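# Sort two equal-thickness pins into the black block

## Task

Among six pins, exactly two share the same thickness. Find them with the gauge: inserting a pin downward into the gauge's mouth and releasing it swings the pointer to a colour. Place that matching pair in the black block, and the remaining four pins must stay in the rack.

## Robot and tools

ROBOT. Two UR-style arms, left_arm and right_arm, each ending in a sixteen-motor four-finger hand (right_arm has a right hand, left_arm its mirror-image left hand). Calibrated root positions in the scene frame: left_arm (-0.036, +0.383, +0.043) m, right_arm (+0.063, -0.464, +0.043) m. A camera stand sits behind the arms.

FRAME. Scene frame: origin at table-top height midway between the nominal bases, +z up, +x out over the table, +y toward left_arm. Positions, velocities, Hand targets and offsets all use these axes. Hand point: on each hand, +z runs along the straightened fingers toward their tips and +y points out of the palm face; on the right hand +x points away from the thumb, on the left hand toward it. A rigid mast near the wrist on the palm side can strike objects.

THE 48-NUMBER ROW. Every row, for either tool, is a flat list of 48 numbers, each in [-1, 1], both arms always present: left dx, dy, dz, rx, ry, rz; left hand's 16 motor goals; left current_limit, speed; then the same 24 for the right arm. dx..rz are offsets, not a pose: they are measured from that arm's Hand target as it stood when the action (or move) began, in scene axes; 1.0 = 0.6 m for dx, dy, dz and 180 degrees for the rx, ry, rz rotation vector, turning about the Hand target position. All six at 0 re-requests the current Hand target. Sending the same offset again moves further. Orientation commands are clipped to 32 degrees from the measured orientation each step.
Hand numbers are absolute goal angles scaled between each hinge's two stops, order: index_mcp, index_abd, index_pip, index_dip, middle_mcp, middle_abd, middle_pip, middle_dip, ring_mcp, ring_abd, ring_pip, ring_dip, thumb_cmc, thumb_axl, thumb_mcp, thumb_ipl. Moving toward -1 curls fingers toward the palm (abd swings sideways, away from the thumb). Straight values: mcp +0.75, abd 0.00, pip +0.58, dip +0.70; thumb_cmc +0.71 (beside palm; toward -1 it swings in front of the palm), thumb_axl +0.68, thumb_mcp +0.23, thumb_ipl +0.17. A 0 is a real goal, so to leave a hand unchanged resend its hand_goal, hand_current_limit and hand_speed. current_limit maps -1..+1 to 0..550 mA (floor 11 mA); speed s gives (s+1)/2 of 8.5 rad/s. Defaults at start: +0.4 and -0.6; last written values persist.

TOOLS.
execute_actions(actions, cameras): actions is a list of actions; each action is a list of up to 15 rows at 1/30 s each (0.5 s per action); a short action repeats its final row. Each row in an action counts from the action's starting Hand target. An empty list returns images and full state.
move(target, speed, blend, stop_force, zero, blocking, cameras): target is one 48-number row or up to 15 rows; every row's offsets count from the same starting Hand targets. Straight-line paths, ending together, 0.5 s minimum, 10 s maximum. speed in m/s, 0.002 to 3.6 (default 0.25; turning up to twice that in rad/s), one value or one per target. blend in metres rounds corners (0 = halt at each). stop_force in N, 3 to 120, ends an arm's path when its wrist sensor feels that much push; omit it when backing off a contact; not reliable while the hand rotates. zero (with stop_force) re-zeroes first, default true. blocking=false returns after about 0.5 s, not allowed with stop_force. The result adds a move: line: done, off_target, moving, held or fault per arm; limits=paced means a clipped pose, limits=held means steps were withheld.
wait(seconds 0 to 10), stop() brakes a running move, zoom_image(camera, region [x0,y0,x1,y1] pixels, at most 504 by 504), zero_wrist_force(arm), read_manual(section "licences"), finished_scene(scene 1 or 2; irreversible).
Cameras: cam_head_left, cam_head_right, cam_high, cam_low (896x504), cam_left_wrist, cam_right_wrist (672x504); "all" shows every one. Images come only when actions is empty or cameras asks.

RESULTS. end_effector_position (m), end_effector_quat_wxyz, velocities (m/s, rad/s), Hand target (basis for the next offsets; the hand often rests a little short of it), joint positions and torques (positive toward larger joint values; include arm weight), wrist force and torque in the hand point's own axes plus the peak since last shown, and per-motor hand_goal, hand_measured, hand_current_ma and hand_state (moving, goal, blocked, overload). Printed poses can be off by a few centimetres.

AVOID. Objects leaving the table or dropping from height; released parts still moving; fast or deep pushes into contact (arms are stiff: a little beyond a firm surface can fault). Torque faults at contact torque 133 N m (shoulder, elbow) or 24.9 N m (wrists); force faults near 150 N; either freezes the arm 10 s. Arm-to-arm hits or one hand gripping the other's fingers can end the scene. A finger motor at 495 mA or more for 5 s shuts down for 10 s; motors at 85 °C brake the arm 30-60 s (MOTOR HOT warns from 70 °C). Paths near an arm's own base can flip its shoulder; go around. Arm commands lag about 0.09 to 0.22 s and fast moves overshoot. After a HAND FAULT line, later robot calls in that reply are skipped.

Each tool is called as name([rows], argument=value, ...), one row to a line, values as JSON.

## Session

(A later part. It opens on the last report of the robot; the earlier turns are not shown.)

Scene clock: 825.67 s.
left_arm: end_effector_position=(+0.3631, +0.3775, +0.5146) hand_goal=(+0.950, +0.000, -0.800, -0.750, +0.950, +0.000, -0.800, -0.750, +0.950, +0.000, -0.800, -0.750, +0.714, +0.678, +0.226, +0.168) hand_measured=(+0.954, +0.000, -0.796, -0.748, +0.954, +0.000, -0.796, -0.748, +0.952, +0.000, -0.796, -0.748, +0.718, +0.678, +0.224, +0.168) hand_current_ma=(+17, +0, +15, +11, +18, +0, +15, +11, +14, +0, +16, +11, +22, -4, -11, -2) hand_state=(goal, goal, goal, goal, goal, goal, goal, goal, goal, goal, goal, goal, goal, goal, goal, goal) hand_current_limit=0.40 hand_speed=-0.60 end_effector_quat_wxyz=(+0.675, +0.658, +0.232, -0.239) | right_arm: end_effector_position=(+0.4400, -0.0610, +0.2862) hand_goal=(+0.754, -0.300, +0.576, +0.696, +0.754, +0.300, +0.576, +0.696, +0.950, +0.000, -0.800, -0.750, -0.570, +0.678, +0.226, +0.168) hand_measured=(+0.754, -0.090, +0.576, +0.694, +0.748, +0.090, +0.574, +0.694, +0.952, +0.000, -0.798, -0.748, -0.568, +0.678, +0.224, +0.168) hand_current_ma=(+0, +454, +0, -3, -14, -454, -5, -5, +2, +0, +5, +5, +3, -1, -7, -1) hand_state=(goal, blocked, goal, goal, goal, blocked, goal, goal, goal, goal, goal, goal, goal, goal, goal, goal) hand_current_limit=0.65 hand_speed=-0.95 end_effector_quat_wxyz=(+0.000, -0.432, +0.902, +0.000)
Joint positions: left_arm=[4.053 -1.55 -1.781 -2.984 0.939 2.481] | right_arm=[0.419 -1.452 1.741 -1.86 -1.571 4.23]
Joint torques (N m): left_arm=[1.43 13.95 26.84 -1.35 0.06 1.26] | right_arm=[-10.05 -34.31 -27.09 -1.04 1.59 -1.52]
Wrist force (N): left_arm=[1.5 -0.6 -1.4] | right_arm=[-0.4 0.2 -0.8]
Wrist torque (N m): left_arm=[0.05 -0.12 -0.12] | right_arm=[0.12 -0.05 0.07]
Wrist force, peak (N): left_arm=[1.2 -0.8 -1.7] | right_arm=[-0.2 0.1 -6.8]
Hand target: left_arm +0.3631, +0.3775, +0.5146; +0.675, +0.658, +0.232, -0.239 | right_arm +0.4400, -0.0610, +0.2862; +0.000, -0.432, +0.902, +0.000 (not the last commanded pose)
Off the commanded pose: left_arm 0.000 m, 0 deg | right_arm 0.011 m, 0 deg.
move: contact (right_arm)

move(target=[0,0,0,0,0,0,0.95,0,-0.8,-0.75,0.95,0,-0.8,-0.75,0.95,0,-0.8,-0.75,0.714,0.678,0.226,0.168,0.4,-0.6,0,0,-0.0177,0,0,0,0.754,-0.3,0.576,0.696,0.754,0.3,0.576,0.696,0.95,0,-0.8,-0.75,-0.571,0.678,0.226,0.168,0.65,-0.95], speed=0.006, stop_force=12, cameras=["cam_right_wrist", "cam_head_left", "cam_head_right"])

zoom_image(camera="cam_right_wrist", region=[290, 20, 335, 65])

zoom_image(camera="cam_head_left", region=[440, 238, 480, 268])

Scene clock: 833.33 s.
left_arm: end_effector_position=(+0.3631, +0.3775, +0.5146) hand_goal=(+0.950, +0.000, -0.800, -0.750, +0.950, +0.000, -0.800, -0.750, +0.950, +0.000, -0.800, -0.750, +0.714, +0.678, +0.226, +0.168) hand_measured=(+0.954, +0.000, -0.796, -0.748, +0.954, +0.000, -0.796, -0.748, +0.952, +0.000, -0.796, -0.748, +0.718, +0.678, +0.224, +0.168) hand_current_ma=(+17, +0, +15, +11, +18, +0, +15, +11, +14, +0, +16, +11, +22, -4, -11, -2) hand_state=(goal, goal, goal, goal, goal, goal, goal, goal, goal, goal, goal, goal, goal, goal, goal, goal) hand_current_limit=0.40 hand_speed=-0.60 end_effector_quat_wxyz=(+0.675, +0.658, +0.232, -0.239) | right_arm: end_effector_position=(+0.4400, -0.0610, +0.2755) hand_goal=(+0.754, -0.300, +0.576, +0.696, +0.754, +0.300, +0.576, +0.696, +0.950, +0.000, -0.800, -0.750, -0.570, +0.678, +0.226, +0.168) hand_measured=(+0.754, -0.092, +0.576, +0.694, +0.748, +0.090, +0.572, +0.694, +0.952, +0.000, -0.798, -0.748, -0.568, +0.678, +0.224, +0.168) hand_current_ma=(+1, +454, +0, -3, -17, -454, -6, -5, +2, +0, +5, +5, +3, -1, -7, -1) hand_state=(goal, blocked, goal, goal, goal, blocked, goal, goal, goal, goal, goal, goal, goal, goal, goal, goal) hand_current_limit=0.65 hand_speed=-0.95 end_effector_quat_wxyz=(+0.000, -0.432, +0.902, +0.000)
Joint positions: left_arm=[4.053 -1.55 -1.781 -2.984 0.939 2.481] | right_arm=[0.419 -1.445 1.761 -1.887 -1.571 4.23]
Joint torques (N m): left_arm=[0.98 13.72 27.7 -1.31 0.01 1.32] | right_arm=[-6.42 -16.17 -13.11 -3.85 0.74 -1.3]
Wrist force (N): left_arm=[1.3 -0.4 -1.2] | right_arm=[0.1 -0.2 -1.2]
Wrist torque (N m): left_arm=[0.06 -0.10 -0.13] | right_arm=[0.13 0.00 0.10]
Wrist force, peak (N): left_arm=[1.3 -0.8 -1.6] | right_arm=[0.0 -0.4 -11.0]
Hand target: left_arm +0.3631, +0.3775, +0.5146; +0.675, +0.658, +0.232, -0.239 | right_arm +0.4400, -0.0610, +0.2755; +0.000, -0.432, +0.902, +0.000
Off the commanded pose: left_arm 0.000 m, 0 deg | right_arm 0.000 m, 0 deg.
move: done
Images, in order (width x height): cam_head_left 896x504, cam_head_right 896x504, cam_right_wrist 672x504.

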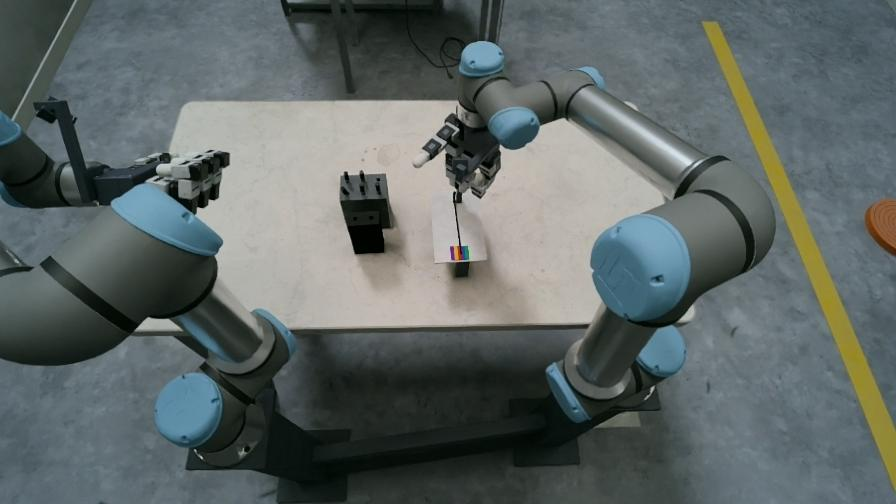

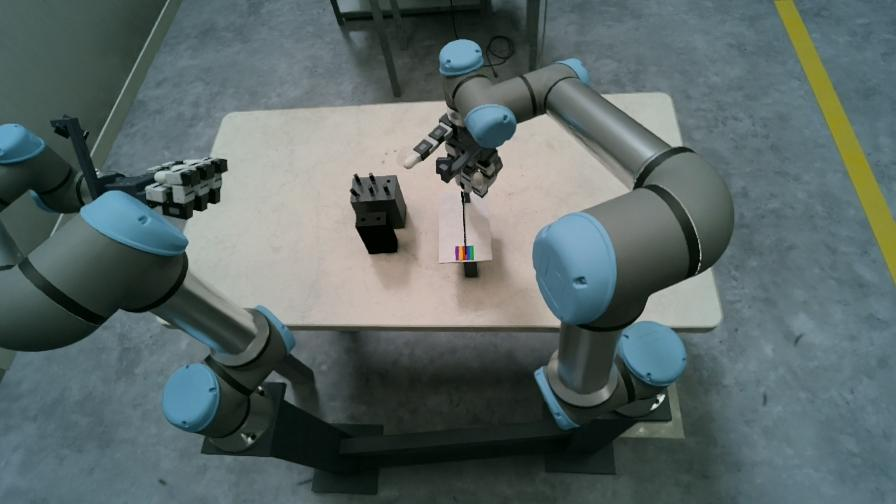

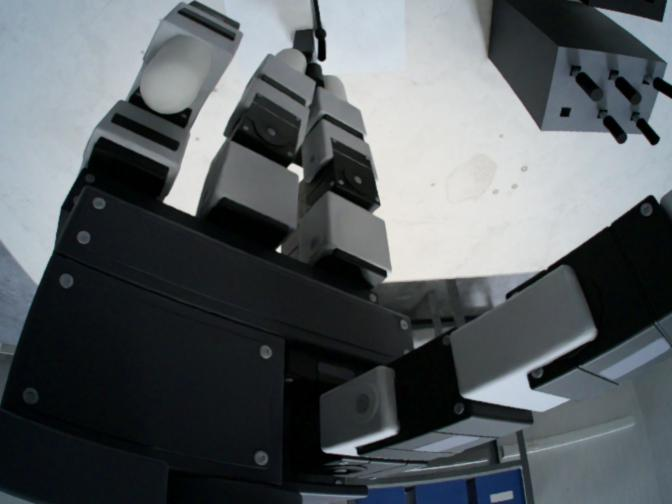

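Scaled by 11.200 from the camera's 672x504 image, which has a finer 960x720 frame.

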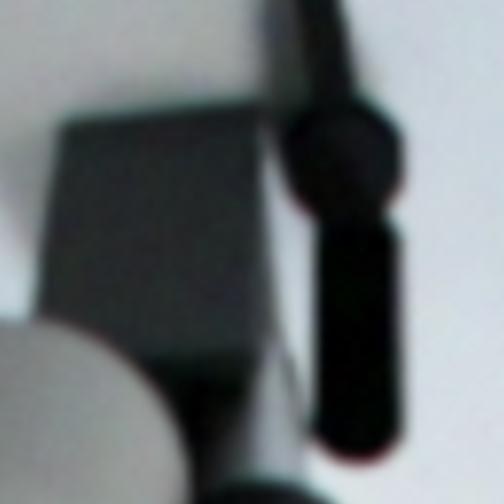

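Scaled by 12.600.

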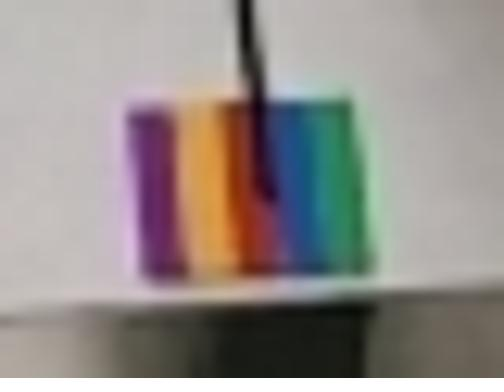

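move(target=[0,0,0,0,0,0,0.95,0,-0.8,-0.75,0.95,0,-0.8,-0.75,0.95,0,-0.8,-0.75,0.714,0.678,0.226,0.168,0.4,-0.6,0,0,0.001,0,0,0,0.754,-0.04,0.576,0.696,0.754,0.04,0.576,0.696,0.95,0,-0.8,-0.75,-0.571,0.678,0.226,0.168,0.5,-0.88])

move(target=[0,0,0,0,0,0,0.95,0,-0.8,-0.75,0.95,0,-0.8,-0.75,0.95,0,-0.8,-0.75,0.714,0.678,0.226,0.168,0.4,-0.6,0,0,0,0,0,0,0.754,-0.03,0.576,0.696,0.754,0.03,0.576,0.696,0.95,0,-0.8,-0.75,-0.571,0.678,0.226,0.168,0.5,-0.88], cameras=["cam_head_left", "cam_head_right"])

zoom_image(camera="cam_head_left", region=[440, 238, 480, 268])

zoom_image(camera="cam_head_right", region=[445, 238, 485, 268])

Scene clock: 839.43 s.
left_arm: end_effector_position=(+0.3631, +0.3775, +0.5146) hand_goal=(+0.950, +0.000, -0.800, -0.750, +0.950, +0.000, -0.800, -0.750, +0.950, +0.000, -0.800, -0.750, +0.714, +0.678, +0.226, +0.168) hand_measured=(+0.954, +0.000, -0.796, -0.748, +0.954, +0.000, -0.796, -0.748, +0.952, +0.000, -0.796, -0.748, +0.718, +0.678, +0.224, +0.168) hand_current_ma=(+17, +0, +15, +11, +18, +0, +15, +11, +14, +0, +16, +11, +22, -4, -11, -2) hand_state=(goal, goal, goal, goal, goal, goal, goal, goal, goal, goal, goal, goal, goal, goal, goal, goal) hand_current_limit=0.40 hand_speed=-0.60 end_effector_quat_wxyz=(+0.675, +0.658, +0.232, -0.239) | right_arm: end_effector_position=(+0.4400, -0.0610, +0.2761) hand_goal=(+0.754, -0.040, +0.576, +0.696, +0.754, +0.040, +0.576, +0.696, +0.950, +0.000, -0.800, -0.750, -0.570, +0.678, +0.226, +0.168) hand_measured=(+0.754, -0.042, +0.576, +0.694, +0.752, +0.044, +0.574, +0.694, +0.952, +0.000, -0.798, -0.748, -0.568, +0.678, +0.224, +0.168) hand_current_ma=(+1, -5, +0, -2, -2, +8, -3, -4, +2, +0, +5, +5, +3, -1, -7, -1) hand_state=(goal, goal, goal, goal, goal, goal, goal, goal, goal, goal, goal, goal, goal, goal, goal, goal) hand_current_limit=0.50 hand_speed=-0.88 end_effector_quat_wxyz=(+0.000, -0.432, +0.902, +0.000)
Joint positions: left_arm=[4.053 -1.55 -1.781 -2.984 0.939 2.481] | right_arm=[0.419 -1.445 1.76 -1.886 -1.571 4.23]
Joint torques (N m): left_arm=[1.63 14.49 28.64 -1.35 0.02 1.37] | right_arm=[-2.68 -35.65 -26.3 -1.15 0.83 -1.53]
Wrist force (N): left_arm=[1.3 -0.7 -1.3] | right_arm=[0.0 0.1 -0.1]
Wrist torque (N m): left_arm=[0.03 -0.09 -0.13] | right_arm=[0.05 -0.07 0.10]
Wrist force, peak (N): left_arm=[1.2 -1.0 -1.6] | right_arm=[0.2 -0.5 -4.0]
Hand target: left_arm +0.3631, +0.3775, +0.5146; +0.675, +0.658, +0.232, -0.239 | right_arm +0.4400, -0.0610, +0.2761; +0.000, -0.432, +0.902, +0.000
Off the commanded pose: left_arm 0.000 m, 0 deg | right_arm 0.000 m, 0 deg.
move: done

Scene clock: 839.93 s.
left_arm: end_effector_position=(+0.3631, +0.3775, +0.5146) hand_goal=(+0.950, +0.000, -0.800, -0.750, +0.950, +0.000, -0.800, -0.750, +0.950, +0.000, -0.800, -0.750, +0.714, +0.678, +0.226, +0.168) hand_measured=(+0.954, +0.000, -0.796, -0.748, +0.954, +0.000, -0.796, -0.748, +0.952, +0.000, -0.796, -0.748, +0.718, +0.678, +0.224, +0.168) hand_current_ma=(+17, +0, +15, +11, +18, +0, +15, +11, +14, +0, +16, +11, +22, -4, -11, -2) hand_state=(goal, goal, goal, goal, goal, goal, goal, goal, goal, goal, goal, goal, goal, goal, goal, goal) hand_current_limit=0.40 hand_speed=-0.60 end_effector_quat_wxyz=(+0.675, +0.658, +0.232, -0.239) | right_arm: end_effector_position=(+0.4400, -0.0610, +0.2761) hand_goal=(+0.754, -0.030, +0.576, +0.696, +0.754, +0.030, +0.576, +0.696, +0.950, +0.000, -0.800, -0.750, -0.570, +0.678, +0.226, +0.168) hand_measured=(+0.754, -0.032, +0.576, +0.694, +0.752, +0.038, +0.574, +0.694, +0.952, +0.000, -0.798, -0.748, -0.568, +0.678, +0.224, +0.168) hand_current_ma=(+1, -5, +0, -2, -2, +17, -3, -4, +2, +0, +5, +5, +3, -1, -7, -1) hand_state=(goal, goal, goal, goal, goal, goal, goal, goal, goal, goal, goal, goal, goal, goal, goal, goal) hand_current_limit=0.50 hand_speed=-0.88 end_effector_quat_wxyz=(+0.000, -0.432, +0.902, +0.000)
Joint positions: left_arm=[4.053 -1.55 -1.781 -2.984 0.939 2.481] | right_arm=[0.419 -1.445 1.76 -1.886 -1.571 4.23]
Joint torques (N m): left_arm=[1.2 14.23 27.69 -1.33 0.14 1.41] | right_arm=[-1.53 -35.52 -25.86 -1.12 0.89 -1.28]
Wrist force (N): left_arm=[1.1 -0.8 -1.0] | right_arm=[-0.1 -0.2 -0.6]
Wrist torque (N m): left_arm=[-0.01 -0.05 -0.15] | right_arm=[0.05 -0.05 0.09]
Wrist force, peak (N): left_arm=[1.4 -0.9 -1.2] | right_arm=[-0.1 -0.2 -1.0]
Hand target: left_arm +0.3631, +0.3775, +0.5146; +0.675, +0.658, +0.232, -0.239 | right_arm +0.4400, -0.0610, +0.2761; +0.000, -0.432, +0.902, +0.000
Off the commanded pose: left_arm 0.000 m, 0 deg | right_arm 0.000 m, 0 deg.
move: done
Images, in order (width x height): cam_head_left 896x504, cam_head_right 896x504.

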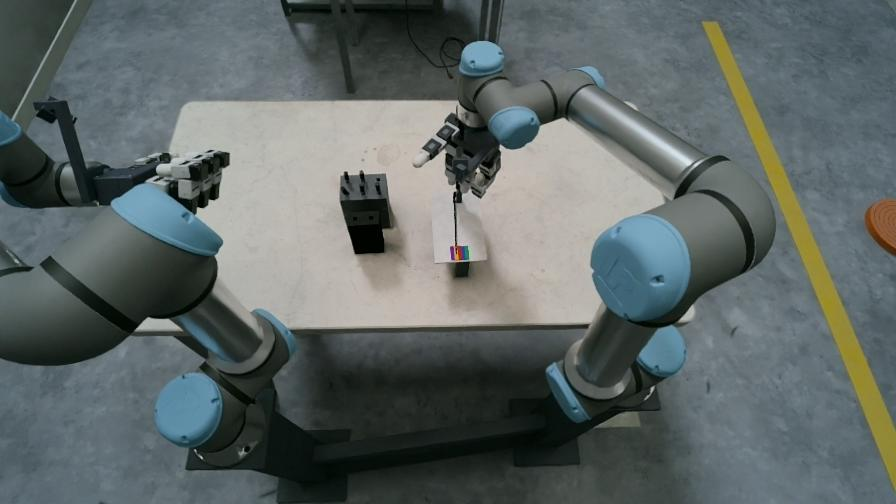

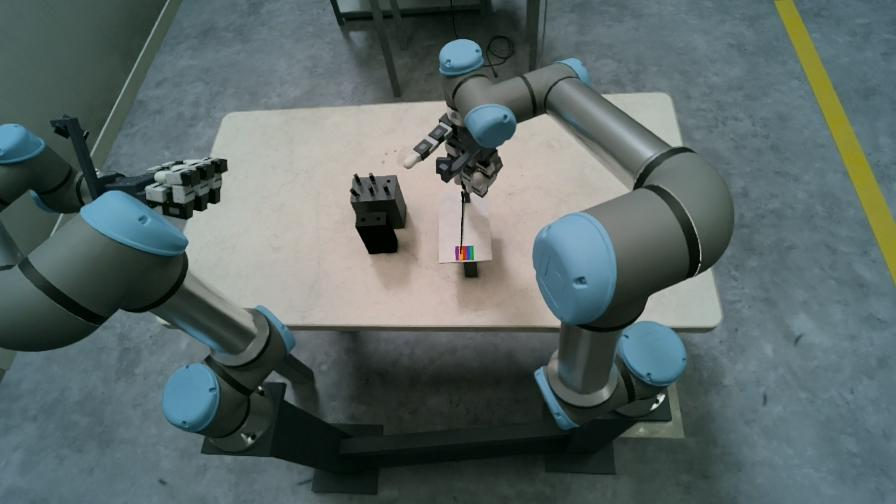

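Scaled by 12.600.

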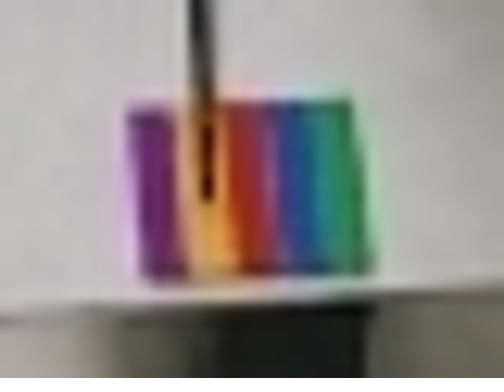

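Scaled by 12.600.

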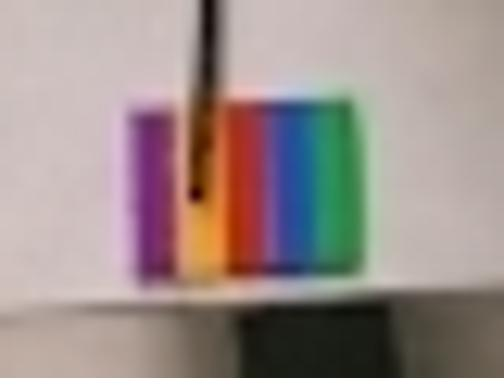

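move(target=[0,0,0,0,0,0,0.95,0,-0.8,-0.75,0.95,0,-0.8,-0.75,0.95,0,-0.8,-0.75,0.714,0.678,0.226,0.168,0.4,-0.6,0,0,0,0,0,0,0.754,-0.3,0.576,0.696,0.754,0.3,0.576,0.696,0.95,0,-0.8,-0.75,-0.571,0.678,0.226,0.168,0.65,-0.95])

wait(seconds=0.8)

Scene clock: 844.10 s.
left_arm: end_effector_position=(+0.3631, +0.3775, +0.5146) hand_goal=(+0.950, +0.000, -0.800, -0.750, +0.950, +0.000, -0.800, -0.750, +0.950, +0.000, -0.800, -0.750, +0.714, +0.678, +0.226, +0.168) hand_measured=(+0.954, +0.000, -0.796, -0.748, +0.954, +0.000, -0.796, -0.748, +0.952, +0.000, -0.796, -0.748, +0.718, +0.678, +0.224, +0.168) hand_current_ma=(+17, +0, +15, +11, +18, +0, +15, +11, +14, +0, +16, +11, +22, -4, -11, -2) hand_state=(goal, goal, goal, goal, goal, goal, goal, goal, goal, goal, goal, goal, goal, goal, goal, goal) hand_current_limit=0.40 hand_speed=-0.60 end_effector_quat_wxyz=(+0.675, +0.658, +0.232, -0.239) | right_arm: end_effector_position=(+0.4400, -0.0610, +0.2761) hand_goal=(+0.754, -0.300, +0.576, +0.696, +0.754, +0.300, +0.576, +0.696, +0.950, +0.000, -0.800, -0.750, -0.570, +0.678, +0.226, +0.168) hand_measured=(+0.754, -0.088, +0.576, +0.694, +0.756, +0.074, +0.576, +0.696, +0.952, +0.000, -0.798, -0.748, -0.568, +0.678, +0.224, +0.168) hand_current_ma=(+1, +141, +0, -2, +3, -190, +1, -1, +2, +0, +5, +5, +3, -1, -7, -1) hand_state=(goal, moving, goal, goal, goal, moving, goal, goal, goal, goal, goal, goal, goal, goal, goal, goal) hand_current_limit=0.65 hand_speed=-0.95 end_effector_quat_wxyz=(+0.000, -0.432, +0.902, +0.000)
Joint positions: left_arm=[4.053 -1.55 -1.781 -2.984 0.939 2.481] | right_arm=[0.419 -1.445 1.76 -1.886 -1.571 4.23]
Joint torques (N m): left_arm=[0.57 14.84 27.02 -1.19 0.19 1.33] | right_arm=[1.17 -35.28 -26.16 -1.62 0.85 -1.48]
Wrist force (N): left_arm=[1.0 -0.6 -1.2] | right_arm=[0.3 0.1 0.1]
Wrist torque (N m): left_arm=[0.04 -0.04 -0.15] | right_arm=[0.08 0.00 0.13]
Wrist force, peak (N): left_arm=[1.3 -0.8 -1.5] | right_arm=[0.0 -0.1 -1.1]
Hand target: left_arm +0.3631, +0.3775, +0.5146; +0.675, +0.658, +0.232, -0.239 | right_arm +0.4400, -0.0610, +0.2761; +0.000, -0.432, +0.902, +0.000
Off the commanded pose: left_arm 0.000 m, 0 deg | right_arm 0.000 m, 0 deg.
move: done

Scene clock: 844.90 s.
left_arm: end_effector_position=(+0.3631, +0.3775, +0.5146) hand_goal=(+0.950, +0.000, -0.800, -0.750, +0.950, +0.000, -0.800, -0.750, +0.950, +0.000, -0.800, -0.750, +0.714, +0.678, +0.226, +0.168) hand_measured=(+0.954, +0.000, -0.796, -0.748, +0.954, +0.000, -0.796, -0.748, +0.952, +0.000, -0.796, -0.748, +0.718, +0.678, +0.224, +0.168) hand_current_ma=(+17, +0, +15, +11, +18, +0, +15, +11, +14, +0, +16, +11, +22, -4, -11, -2) hand_state=(goal, goal, goal, goal, goal, goal, goal, goal, goal, goal, goal, goal, goal, goal, goal, goal) hand_current_limit=0.40 hand_speed=-0.60 end_effector_quat_wxyz=(+0.675, +0.658, +0.232, -0.239) | right_arm: end_effector_position=(+0.4400, -0.0610, +0.2761) hand_goal=(+0.754, -0.300, +0.576, +0.696, +0.754, +0.300, +0.576, +0.696, +0.950, +0.000, -0.800, -0.750, -0.570, +0.678, +0.226, +0.168) hand_measured=(+0.754, -0.096, +0.576, +0.694, +0.756, +0.080, +0.576, +0.696, +0.952, +0.000, -0.798, -0.748, -0.568, +0.678, +0.224, +0.168) hand_current_ma=(+1, +454, +0, -2, +3, -454, +1, -1, +2, +0, +5, +5, +3, -1, -7, -1) hand_state=(goal, blocked, goal, goal, goal, blocked, goal, goal, goal, goal, goal, goal, goal, goal, goal, goal) hand_current_limit=0.65 hand_speed=-0.95 end_effector_quat_wxyz=(+0.000, -0.432, +0.902, +0.000)
Joint positions: left_arm=[4.053 -1.55 -1.781 -2.984 0.939 2.481] | right_arm=[0.419 -1.445 1.76 -1.886 -1.571 4.23]
Joint torques (N m): left_arm=[1.8 15.21 27.98 -1.12 -0.01 1.47] | right_arm=[2.91 -34.98 -26.74 -1.9 0.93 -1.39]
Wrist force (N): left_arm=[1.2 -0.4 -1.2] | right_arm=[0.1 -0.1 0.9]
Wrist torque (N m): left_arm=[0.05 -0.08 -0.15] | right_arm=[-0.02 0.01 0.10]
Wrist force, peak (N): left_arm=[1.2 -1.0 -1.6] | right_arm=[0.5 -0.2 1.0]
Hand target: left_arm +0.3631, +0.3775, +0.5146; +0.675, +0.658, +0.232, -0.239 | right_arm +0.4400, -0.0610, +0.2761; +0.000, -0.432, +0.902, +0.000
Off the commanded pose: left_arm 0.000 m, 0 deg | right_arm 0.000 m, 0 deg.
wait: 0.80 s; at rest by 0.17 s

move([
  [0,0,0,0,0,0,0.95,0,-0.8,-0.75,0.95,0,-0.8,-0.75,0.95,0,-0.8,-0.75,0.714,0.678,0.226,0.168,0.4,-0.6,0,0,0.04,0,0,0,0.754,-0.3,0.576,0.696,0.754,0.3,0.576,0.696,0.95,0,-0.8,-0.75,-0.571,0.678,0.226,0.168,0.65,-0.95],
  [0,0,0,0,0,0,0.95,0,-0.8,-0.75,0.95,0,-0.8,-0.75,0.95,0,-0.8,-0.75,0.714,0.678,0.226,0.168,0.4,-0.6,0,0,0.11,0,0,0,0.754,-0.3,0.576,0.696,0.754,0.3,0.576,0.696,0.95,0,-0.8,-0.75,-0.571,0.678,0.226,0.168,0.65,-0.95],
  [0,0,0,0,0,0,0.95,0,-0.8,-0.75,0.95,0,-0.8,-0.75,0.95,0,-0.8,-0.75,0.714,0.678,0.226,0.168,0.4,-0.6,0.0642,0.325,0.11,0,0,0,0.754,-0.3,0.576,0.696,0.754,0.3,0.576,0.696,0.95,0,-0.8,-0.75,-0.571,0.678,0.226,0.168,0.65,-0.95],
  [0,0,0,0,0,0,0.95,0,-0.8,-0.75,0.95,0,-0.8,-0.75,0.95,0,-0.8,-0.75,0.714,0.678,0.226,0.168,0.4,-0.6,0.0642,0.325,0.0407,0,0,0,0.754,-0.3,0.576,0.696,0.754,0.3,0.576,0.696,0.95,0,-0.8,-0.75,-0.571,0.678,0.226,0.168,0.65,-0.95],
], speed=[0.02, 0.08, 0.16, 0.08], blend=[0.005, 0.005, 0.003, 0], cameras=["cam_right_wrist"])

zoom_image(camera="cam_right_wrist", region=[280, 10, 350, 80])

Scene clock: 860.13 s.
left_arm: end_effector_position=(+0.3631, +0.3775, +0.5146) hand_goal=(+0.950, +0.000, -0.800, -0.750, +0.950, +0.000, -0.800, -0.750, +0.950, +0.000, -0.800, -0.750, +0.714, +0.678, +0.226, +0.168) hand_measured=(+0.954, +0.000, -0.796, -0.748, +0.954, +0.000, -0.796, -0.748, +0.952, +0.000, -0.796, -0.748, +0.718, +0.678, +0.224, +0.168) hand_current_ma=(+17, +0, +15, +11, +18, +0, +15, +11, +14, +0, +16, +11, +22, -4, -11, -2) hand_state=(goal, goal, goal, goal, goal, goal, goal, goal, goal, goal, goal, goal, goal, goal, goal, goal) hand_current_limit=0.40 hand_speed=-0.60 end_effector_quat_wxyz=(+0.675, +0.658, +0.232, -0.239) | right_arm: end_effector_position=(+0.4785, +0.1340, +0.3007) hand_goal=(+0.754, -0.300, +0.576, +0.696, +0.754, +0.300, +0.576, +0.696, +0.950, +0.000, -0.800, -0.750, -0.570, +0.678, +0.226, +0.168) hand_measured=(+0.754, -0.096, +0.576, +0.694, +0.756, +0.080, +0.576, +0.696, +0.952, +0.000, -0.798, -0.748, -0.568, +0.678, +0.224, +0.168) hand_current_ma=(+1, +454, +0, -2, +3, -454, +1, -1, +2, +0, +5, +5, +3, -1, -7, -1) hand_state=(goal, blocked, goal, goal, goal, blocked, goal, goal, goal, goal, goal, goal, goal, goal, goal, goal) hand_current_limit=0.65 hand_speed=-0.95 end_effector_quat_wxyz=(+0.000, -0.432, +0.902, +0.000)
Joint positions: left_arm=[4.053 -1.55 -1.781 -2.984 0.939 2.481] | right_arm=[0.663 -1.073 1.198 -1.695 -1.571 4.474]
Joint torques (N m): left_arm=[2.08 13.98 27.86 -1.21 -0.04 1.29] | right_arm=[10.62 -34.06 -14.07 -3.96 1.31 1.35]
Wrist force (N): left_arm=[1.2 -0.2 -1.4] | right_arm=[0.0 0.3 0.2]
Wrist torque (N m): left_arm=[0.10 -0.08 -0.15] | right_arm=[0.05 -0.08 0.00]
Wrist force, peak (N): left_arm=[1.3 -0.8 -1.6] | right_arm=[-0.6 0.1 1.1]
Hand target: left_arm +0.3631, +0.3775, +0.5146; +0.675, +0.658, +0.232, -0.239 | right_arm +0.4785, +0.1340, +0.3006; +0.000, -0.432, +0.902, +0.000
Off the commanded pose: left_arm 0.000 m, 0 deg | right_arm 0.000 m, 0 deg.
move: done
Images, in order (width x height): cam_right_wrist 672x504.

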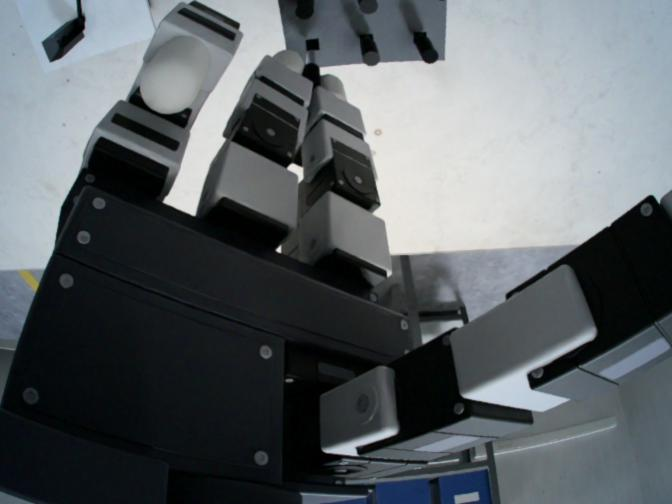

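Scaled by 7.200 from the camera's 672x504 image, which has a finer 960x720 frame.

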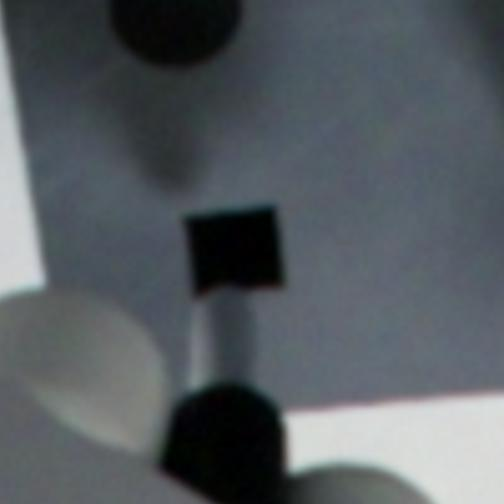

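move([
  [0,0,0,0,0,0,0.95,0,-0.8,-0.75,0.95,0,-0.8,-0.75,0.95,0,-0.8,-0.75,0.714,0.678,0.226,0.168,0.4,-0.6,-0.0015,0.0015,0,0,0,0,0.754,-0.3,0.576,0.696,0.754,0.3,0.576,0.696,0.95,0,-0.8,-0.75,-0.571,0.678,0.226,0.168,0.65,-0.95],
  [0,0,0,0,0,0,0.95,0,-0.8,-0.75,0.95,0,-0.8,-0.75,0.95,0,-0.8,-0.75,0.714,0.678,0.226,0.168,0.4,-0.6,-0.0015,0.0015,-0.056,0,0,0,0.754,-0.3,0.576,0.696,0.754,0.3,0.576,0.696,0.95,0,-0.8,-0.75,-0.571,0.678,0.226,0.168,0.65,-0.95],
], speed=[0.006, 0.012], stop_force=4)

Scene clock: 868.40 s.
left_arm: end_effector_position=(+0.3631, +0.3775, +0.5146) hand_goal=(+0.950, +0.000, -0.800, -0.750, +0.950, +0.000, -0.800, -0.750, +0.950, +0.000, -0.800, -0.750, +0.714, +0.678, +0.226, +0.168) hand_measured=(+0.954, +0.000, -0.796, -0.748, +0.954, +0.000, -0.796, -0.748, +0.952, +0.000, -0.796, -0.748, +0.718, +0.678, +0.224, +0.168) hand_current_ma=(+17, +0, +15, +11, +18, +0, +15, +11, +14, +0, +16, +11, +22, -4, -11, -2) hand_state=(goal, goal, goal, goal, goal, goal, goal, goal, goal, goal, goal, goal, goal, goal, goal, goal) hand_current_limit=0.40 hand_speed=-0.60 end_effector_quat_wxyz=(+0.675, +0.658, +0.232, -0.239) | right_arm: end_effector_position=(+0.4776, +0.1349, +0.2670) hand_goal=(+0.754, -0.300, +0.576, +0.696, +0.754, +0.300, +0.576, +0.696, +0.950, +0.000, -0.800, -0.750, -0.570, +0.678, +0.226, +0.168) hand_measured=(+0.754, -0.096, +0.576, +0.694, +0.756, +0.080, +0.576, +0.696, +0.952, +0.000, -0.798, -0.748, -0.568, +0.678, +0.224, +0.168) hand_current_ma=(+1, +454, +0, -2, +3, -454, +1, -1, +2, +0, +5, +5, +3, -1, -7, -1) hand_state=(goal, blocked, goal, goal, goal, blocked, goal, goal, goal, goal, goal, goal, goal, goal, goal, goal) hand_current_limit=0.65 hand_speed=-0.95 end_effector_quat_wxyz=(+0.000, -0.432, +0.902, +0.000)
Joint positions: left_arm=[4.053 -1.55 -1.781 -2.984 0.939 2.481] | right_arm=[0.665 -1.059 1.264 -1.775 -1.571 4.476]
Joint torques (N m): left_arm=[1.53 14.63 27.76 -1.12 -0.07 1.38] | right_arm=[11.28 -32.94 -14.88 -3.89 -0.86 1.2]
Wrist force (N): left_arm=[1.2 -0.8 -1.4] | right_arm=[-0.1 0.1 0.2]
Wrist torque (N m): left_arm=[0.02 -0.08 -0.14] | right_arm=[0.03 -0.09 0.01]
Wrist force, peak (N): left_arm=[1.4 -1.0 -1.6] | right_arm=[-0.1 0.5 0.4]
Hand target: left_arm +0.3631, +0.3775, +0.5146; +0.675, +0.658, +0.232, -0.239 | right_arm +0.4776, +0.1349, +0.2670; +0.000, -0.432, +0.902, +0.000
Off the commanded pose: left_arm 0.000 m, 0 deg | right_arm 0.000 m, 0 deg.
move: done

move([
  [0,0,0,0,0,0,0.95,0,-0.8,-0.75,0.95,0,-0.8,-0.75,0.95,0,-0.8,-0.75,0.714,0.678,0.226,0.168,0.4,-0.6,0,0,0,0,0,0,0.754,-0.02,0.576,0.696,0.754,0.02,0.576,0.696,0.95,0,-0.8,-0.75,-0.571,0.678,0.226,0.168,0.5,-0.85],
  [0,0,0,0,0,0,0.95,0,-0.8,-0.75,0.95,0,-0.8,-0.75,0.95,0,-0.8,-0.75,0.714,0.678,0.226,0.168,0.4,-0.6,0,0,0.03,0,0,0,0.754,-0.02,0.576,0.696,0.754,0.02,0.576,0.696,0.95,0,-0.8,-0.75,-0.571,0.678,0.226,0.168,0.5,-0.85],
  [0,0,0,0,0,0,0.95,0,-0.8,-0.75,0.95,0,-0.8,-0.75,0.95,0,-0.8,-0.75,0.714,0.678,0.226,0.168,0.4,-0.6,0,0,0.0718,0,0,0,0.754,-0.02,0.576,0.696,0.754,0.02,0.576,0.696,0.95,0,-0.8,-0.75,-0.571,0.678,0.226,0.168,0.5,-0.85],
  [0,0,0,0,0,0,0.95,0,-0.8,-0.75,0.95,0,-0.8,-0.75,0.95,0,-0.8,-0.75,0.714,0.678,0.226,0.168,0.4,-0.6,-0.0005,0.0618,0.0718,0,0,0,0.754,-0.02,0.576,0.696,0.754,0.02,0.576,0.696,0.95,0,-0.8,-0.75,-0.571,0.678,0.226,0.168,0.5,-0.85],
], speed=[0.03, 0.03, 0.08, 0.12], blend=[0, 0.003, 0.003, 0], cameras=["cam_right_wrist"])

zoom_image(camera="cam_right_wrist", region=[250, 0, 390, 120])

Scene clock: 879.90 s.
left_arm: end_effector_position=(+0.3631, +0.3775, +0.5146) hand_goal=(+0.950, +0.000, -0.800, -0.750, +0.950, +0.000, -0.800, -0.750, +0.950, +0.000, -0.800, -0.750, +0.714, +0.678, +0.226, +0.168) hand_measured=(+0.954, +0.000, -0.796, -0.748, +0.954, +0.000, -0.796, -0.748, +0.952, +0.000, -0.796, -0.748, +0.718, +0.678, +0.224, +0.168) hand_current_ma=(+17, +0, +15, +11, +18, +0, +15, +11, +14, +0, +16, +11, +22, -4, -11, -2) hand_state=(goal, goal, goal, goal, goal, goal, goal, goal, goal, goal, goal, goal, goal, goal, goal, goal) hand_current_limit=0.40 hand_speed=-0.60 end_effector_quat_wxyz=(+0.675, +0.658, +0.232, -0.239) | right_arm: end_effector_position=(+0.4773, +0.1719, +0.3100) hand_goal=(+0.754, -0.020, +0.576, +0.696, +0.754, +0.020, +0.576, +0.696, +0.950, +0.000, -0.800, -0.750, -0.570, +0.678, +0.226, +0.168) hand_measured=(+0.754, -0.022, +0.576, +0.694, +0.754, +0.022, +0.576, +0.696, +0.952, +0.000, -0.798, -0.748, -0.568, +0.678, +0.224, +0.168) hand_current_ma=(+1, -5, +0, -2, +2, +5, +1, -1, +2, +0, +5, +5, +3, -1, -7, -1) hand_state=(goal, goal, goal, goal, goal, goal, goal, goal, goal, goal, goal, goal, goal, goal, goal, goal) hand_current_limit=0.50 hand_speed=-0.85 end_effector_quat_wxyz=(+0.000, -0.432, +0.902, +0.000)
Joint positions: left_arm=[4.053 -1.55 -1.781 -2.984 0.939 2.481] | right_arm=[0.706 -1.002 1.063 -1.632 -1.571 4.517]
Joint torques (N m): left_arm=[1.8 14.8 28.7 -1.1 -0.19 1.35] | right_arm=[12.6 -36.67 -26.6 -1.36 -2.02 1.11]
Wrist force (N): left_arm=[1.2 -0.6 -1.4] | right_arm=[-0.2 0.3 -0.1]
Wrist torque (N m): left_arm=[0.05 -0.07 -0.15] | right_arm=[0.10 -0.03 -0.02]
Wrist force, peak (N): left_arm=[1.5 -1.1 -1.4] | right_arm=[0.6 -0.4 -0.7]
Hand target: left_arm +0.3631, +0.3775, +0.5146; +0.675, +0.658, +0.232, -0.239 | right_arm +0.4773, +0.1720, +0.3100; +0.000, -0.432, +0.902, +0.000
Off the commanded pose: left_arm 0.000 m, 0 deg | right_arm 0.000 m, 0 deg.
move: done
Images, in order (width x height): cam_right_wrist 672x504.

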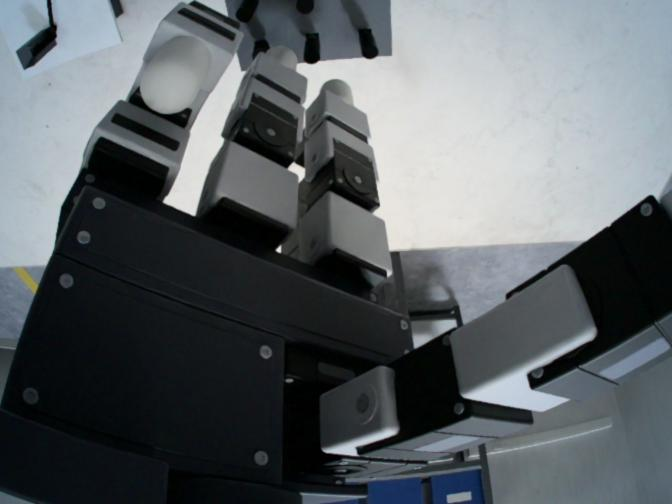

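Scaled by 3.600 from the camera's 672x504 image, which has a finer 960x720 frame.

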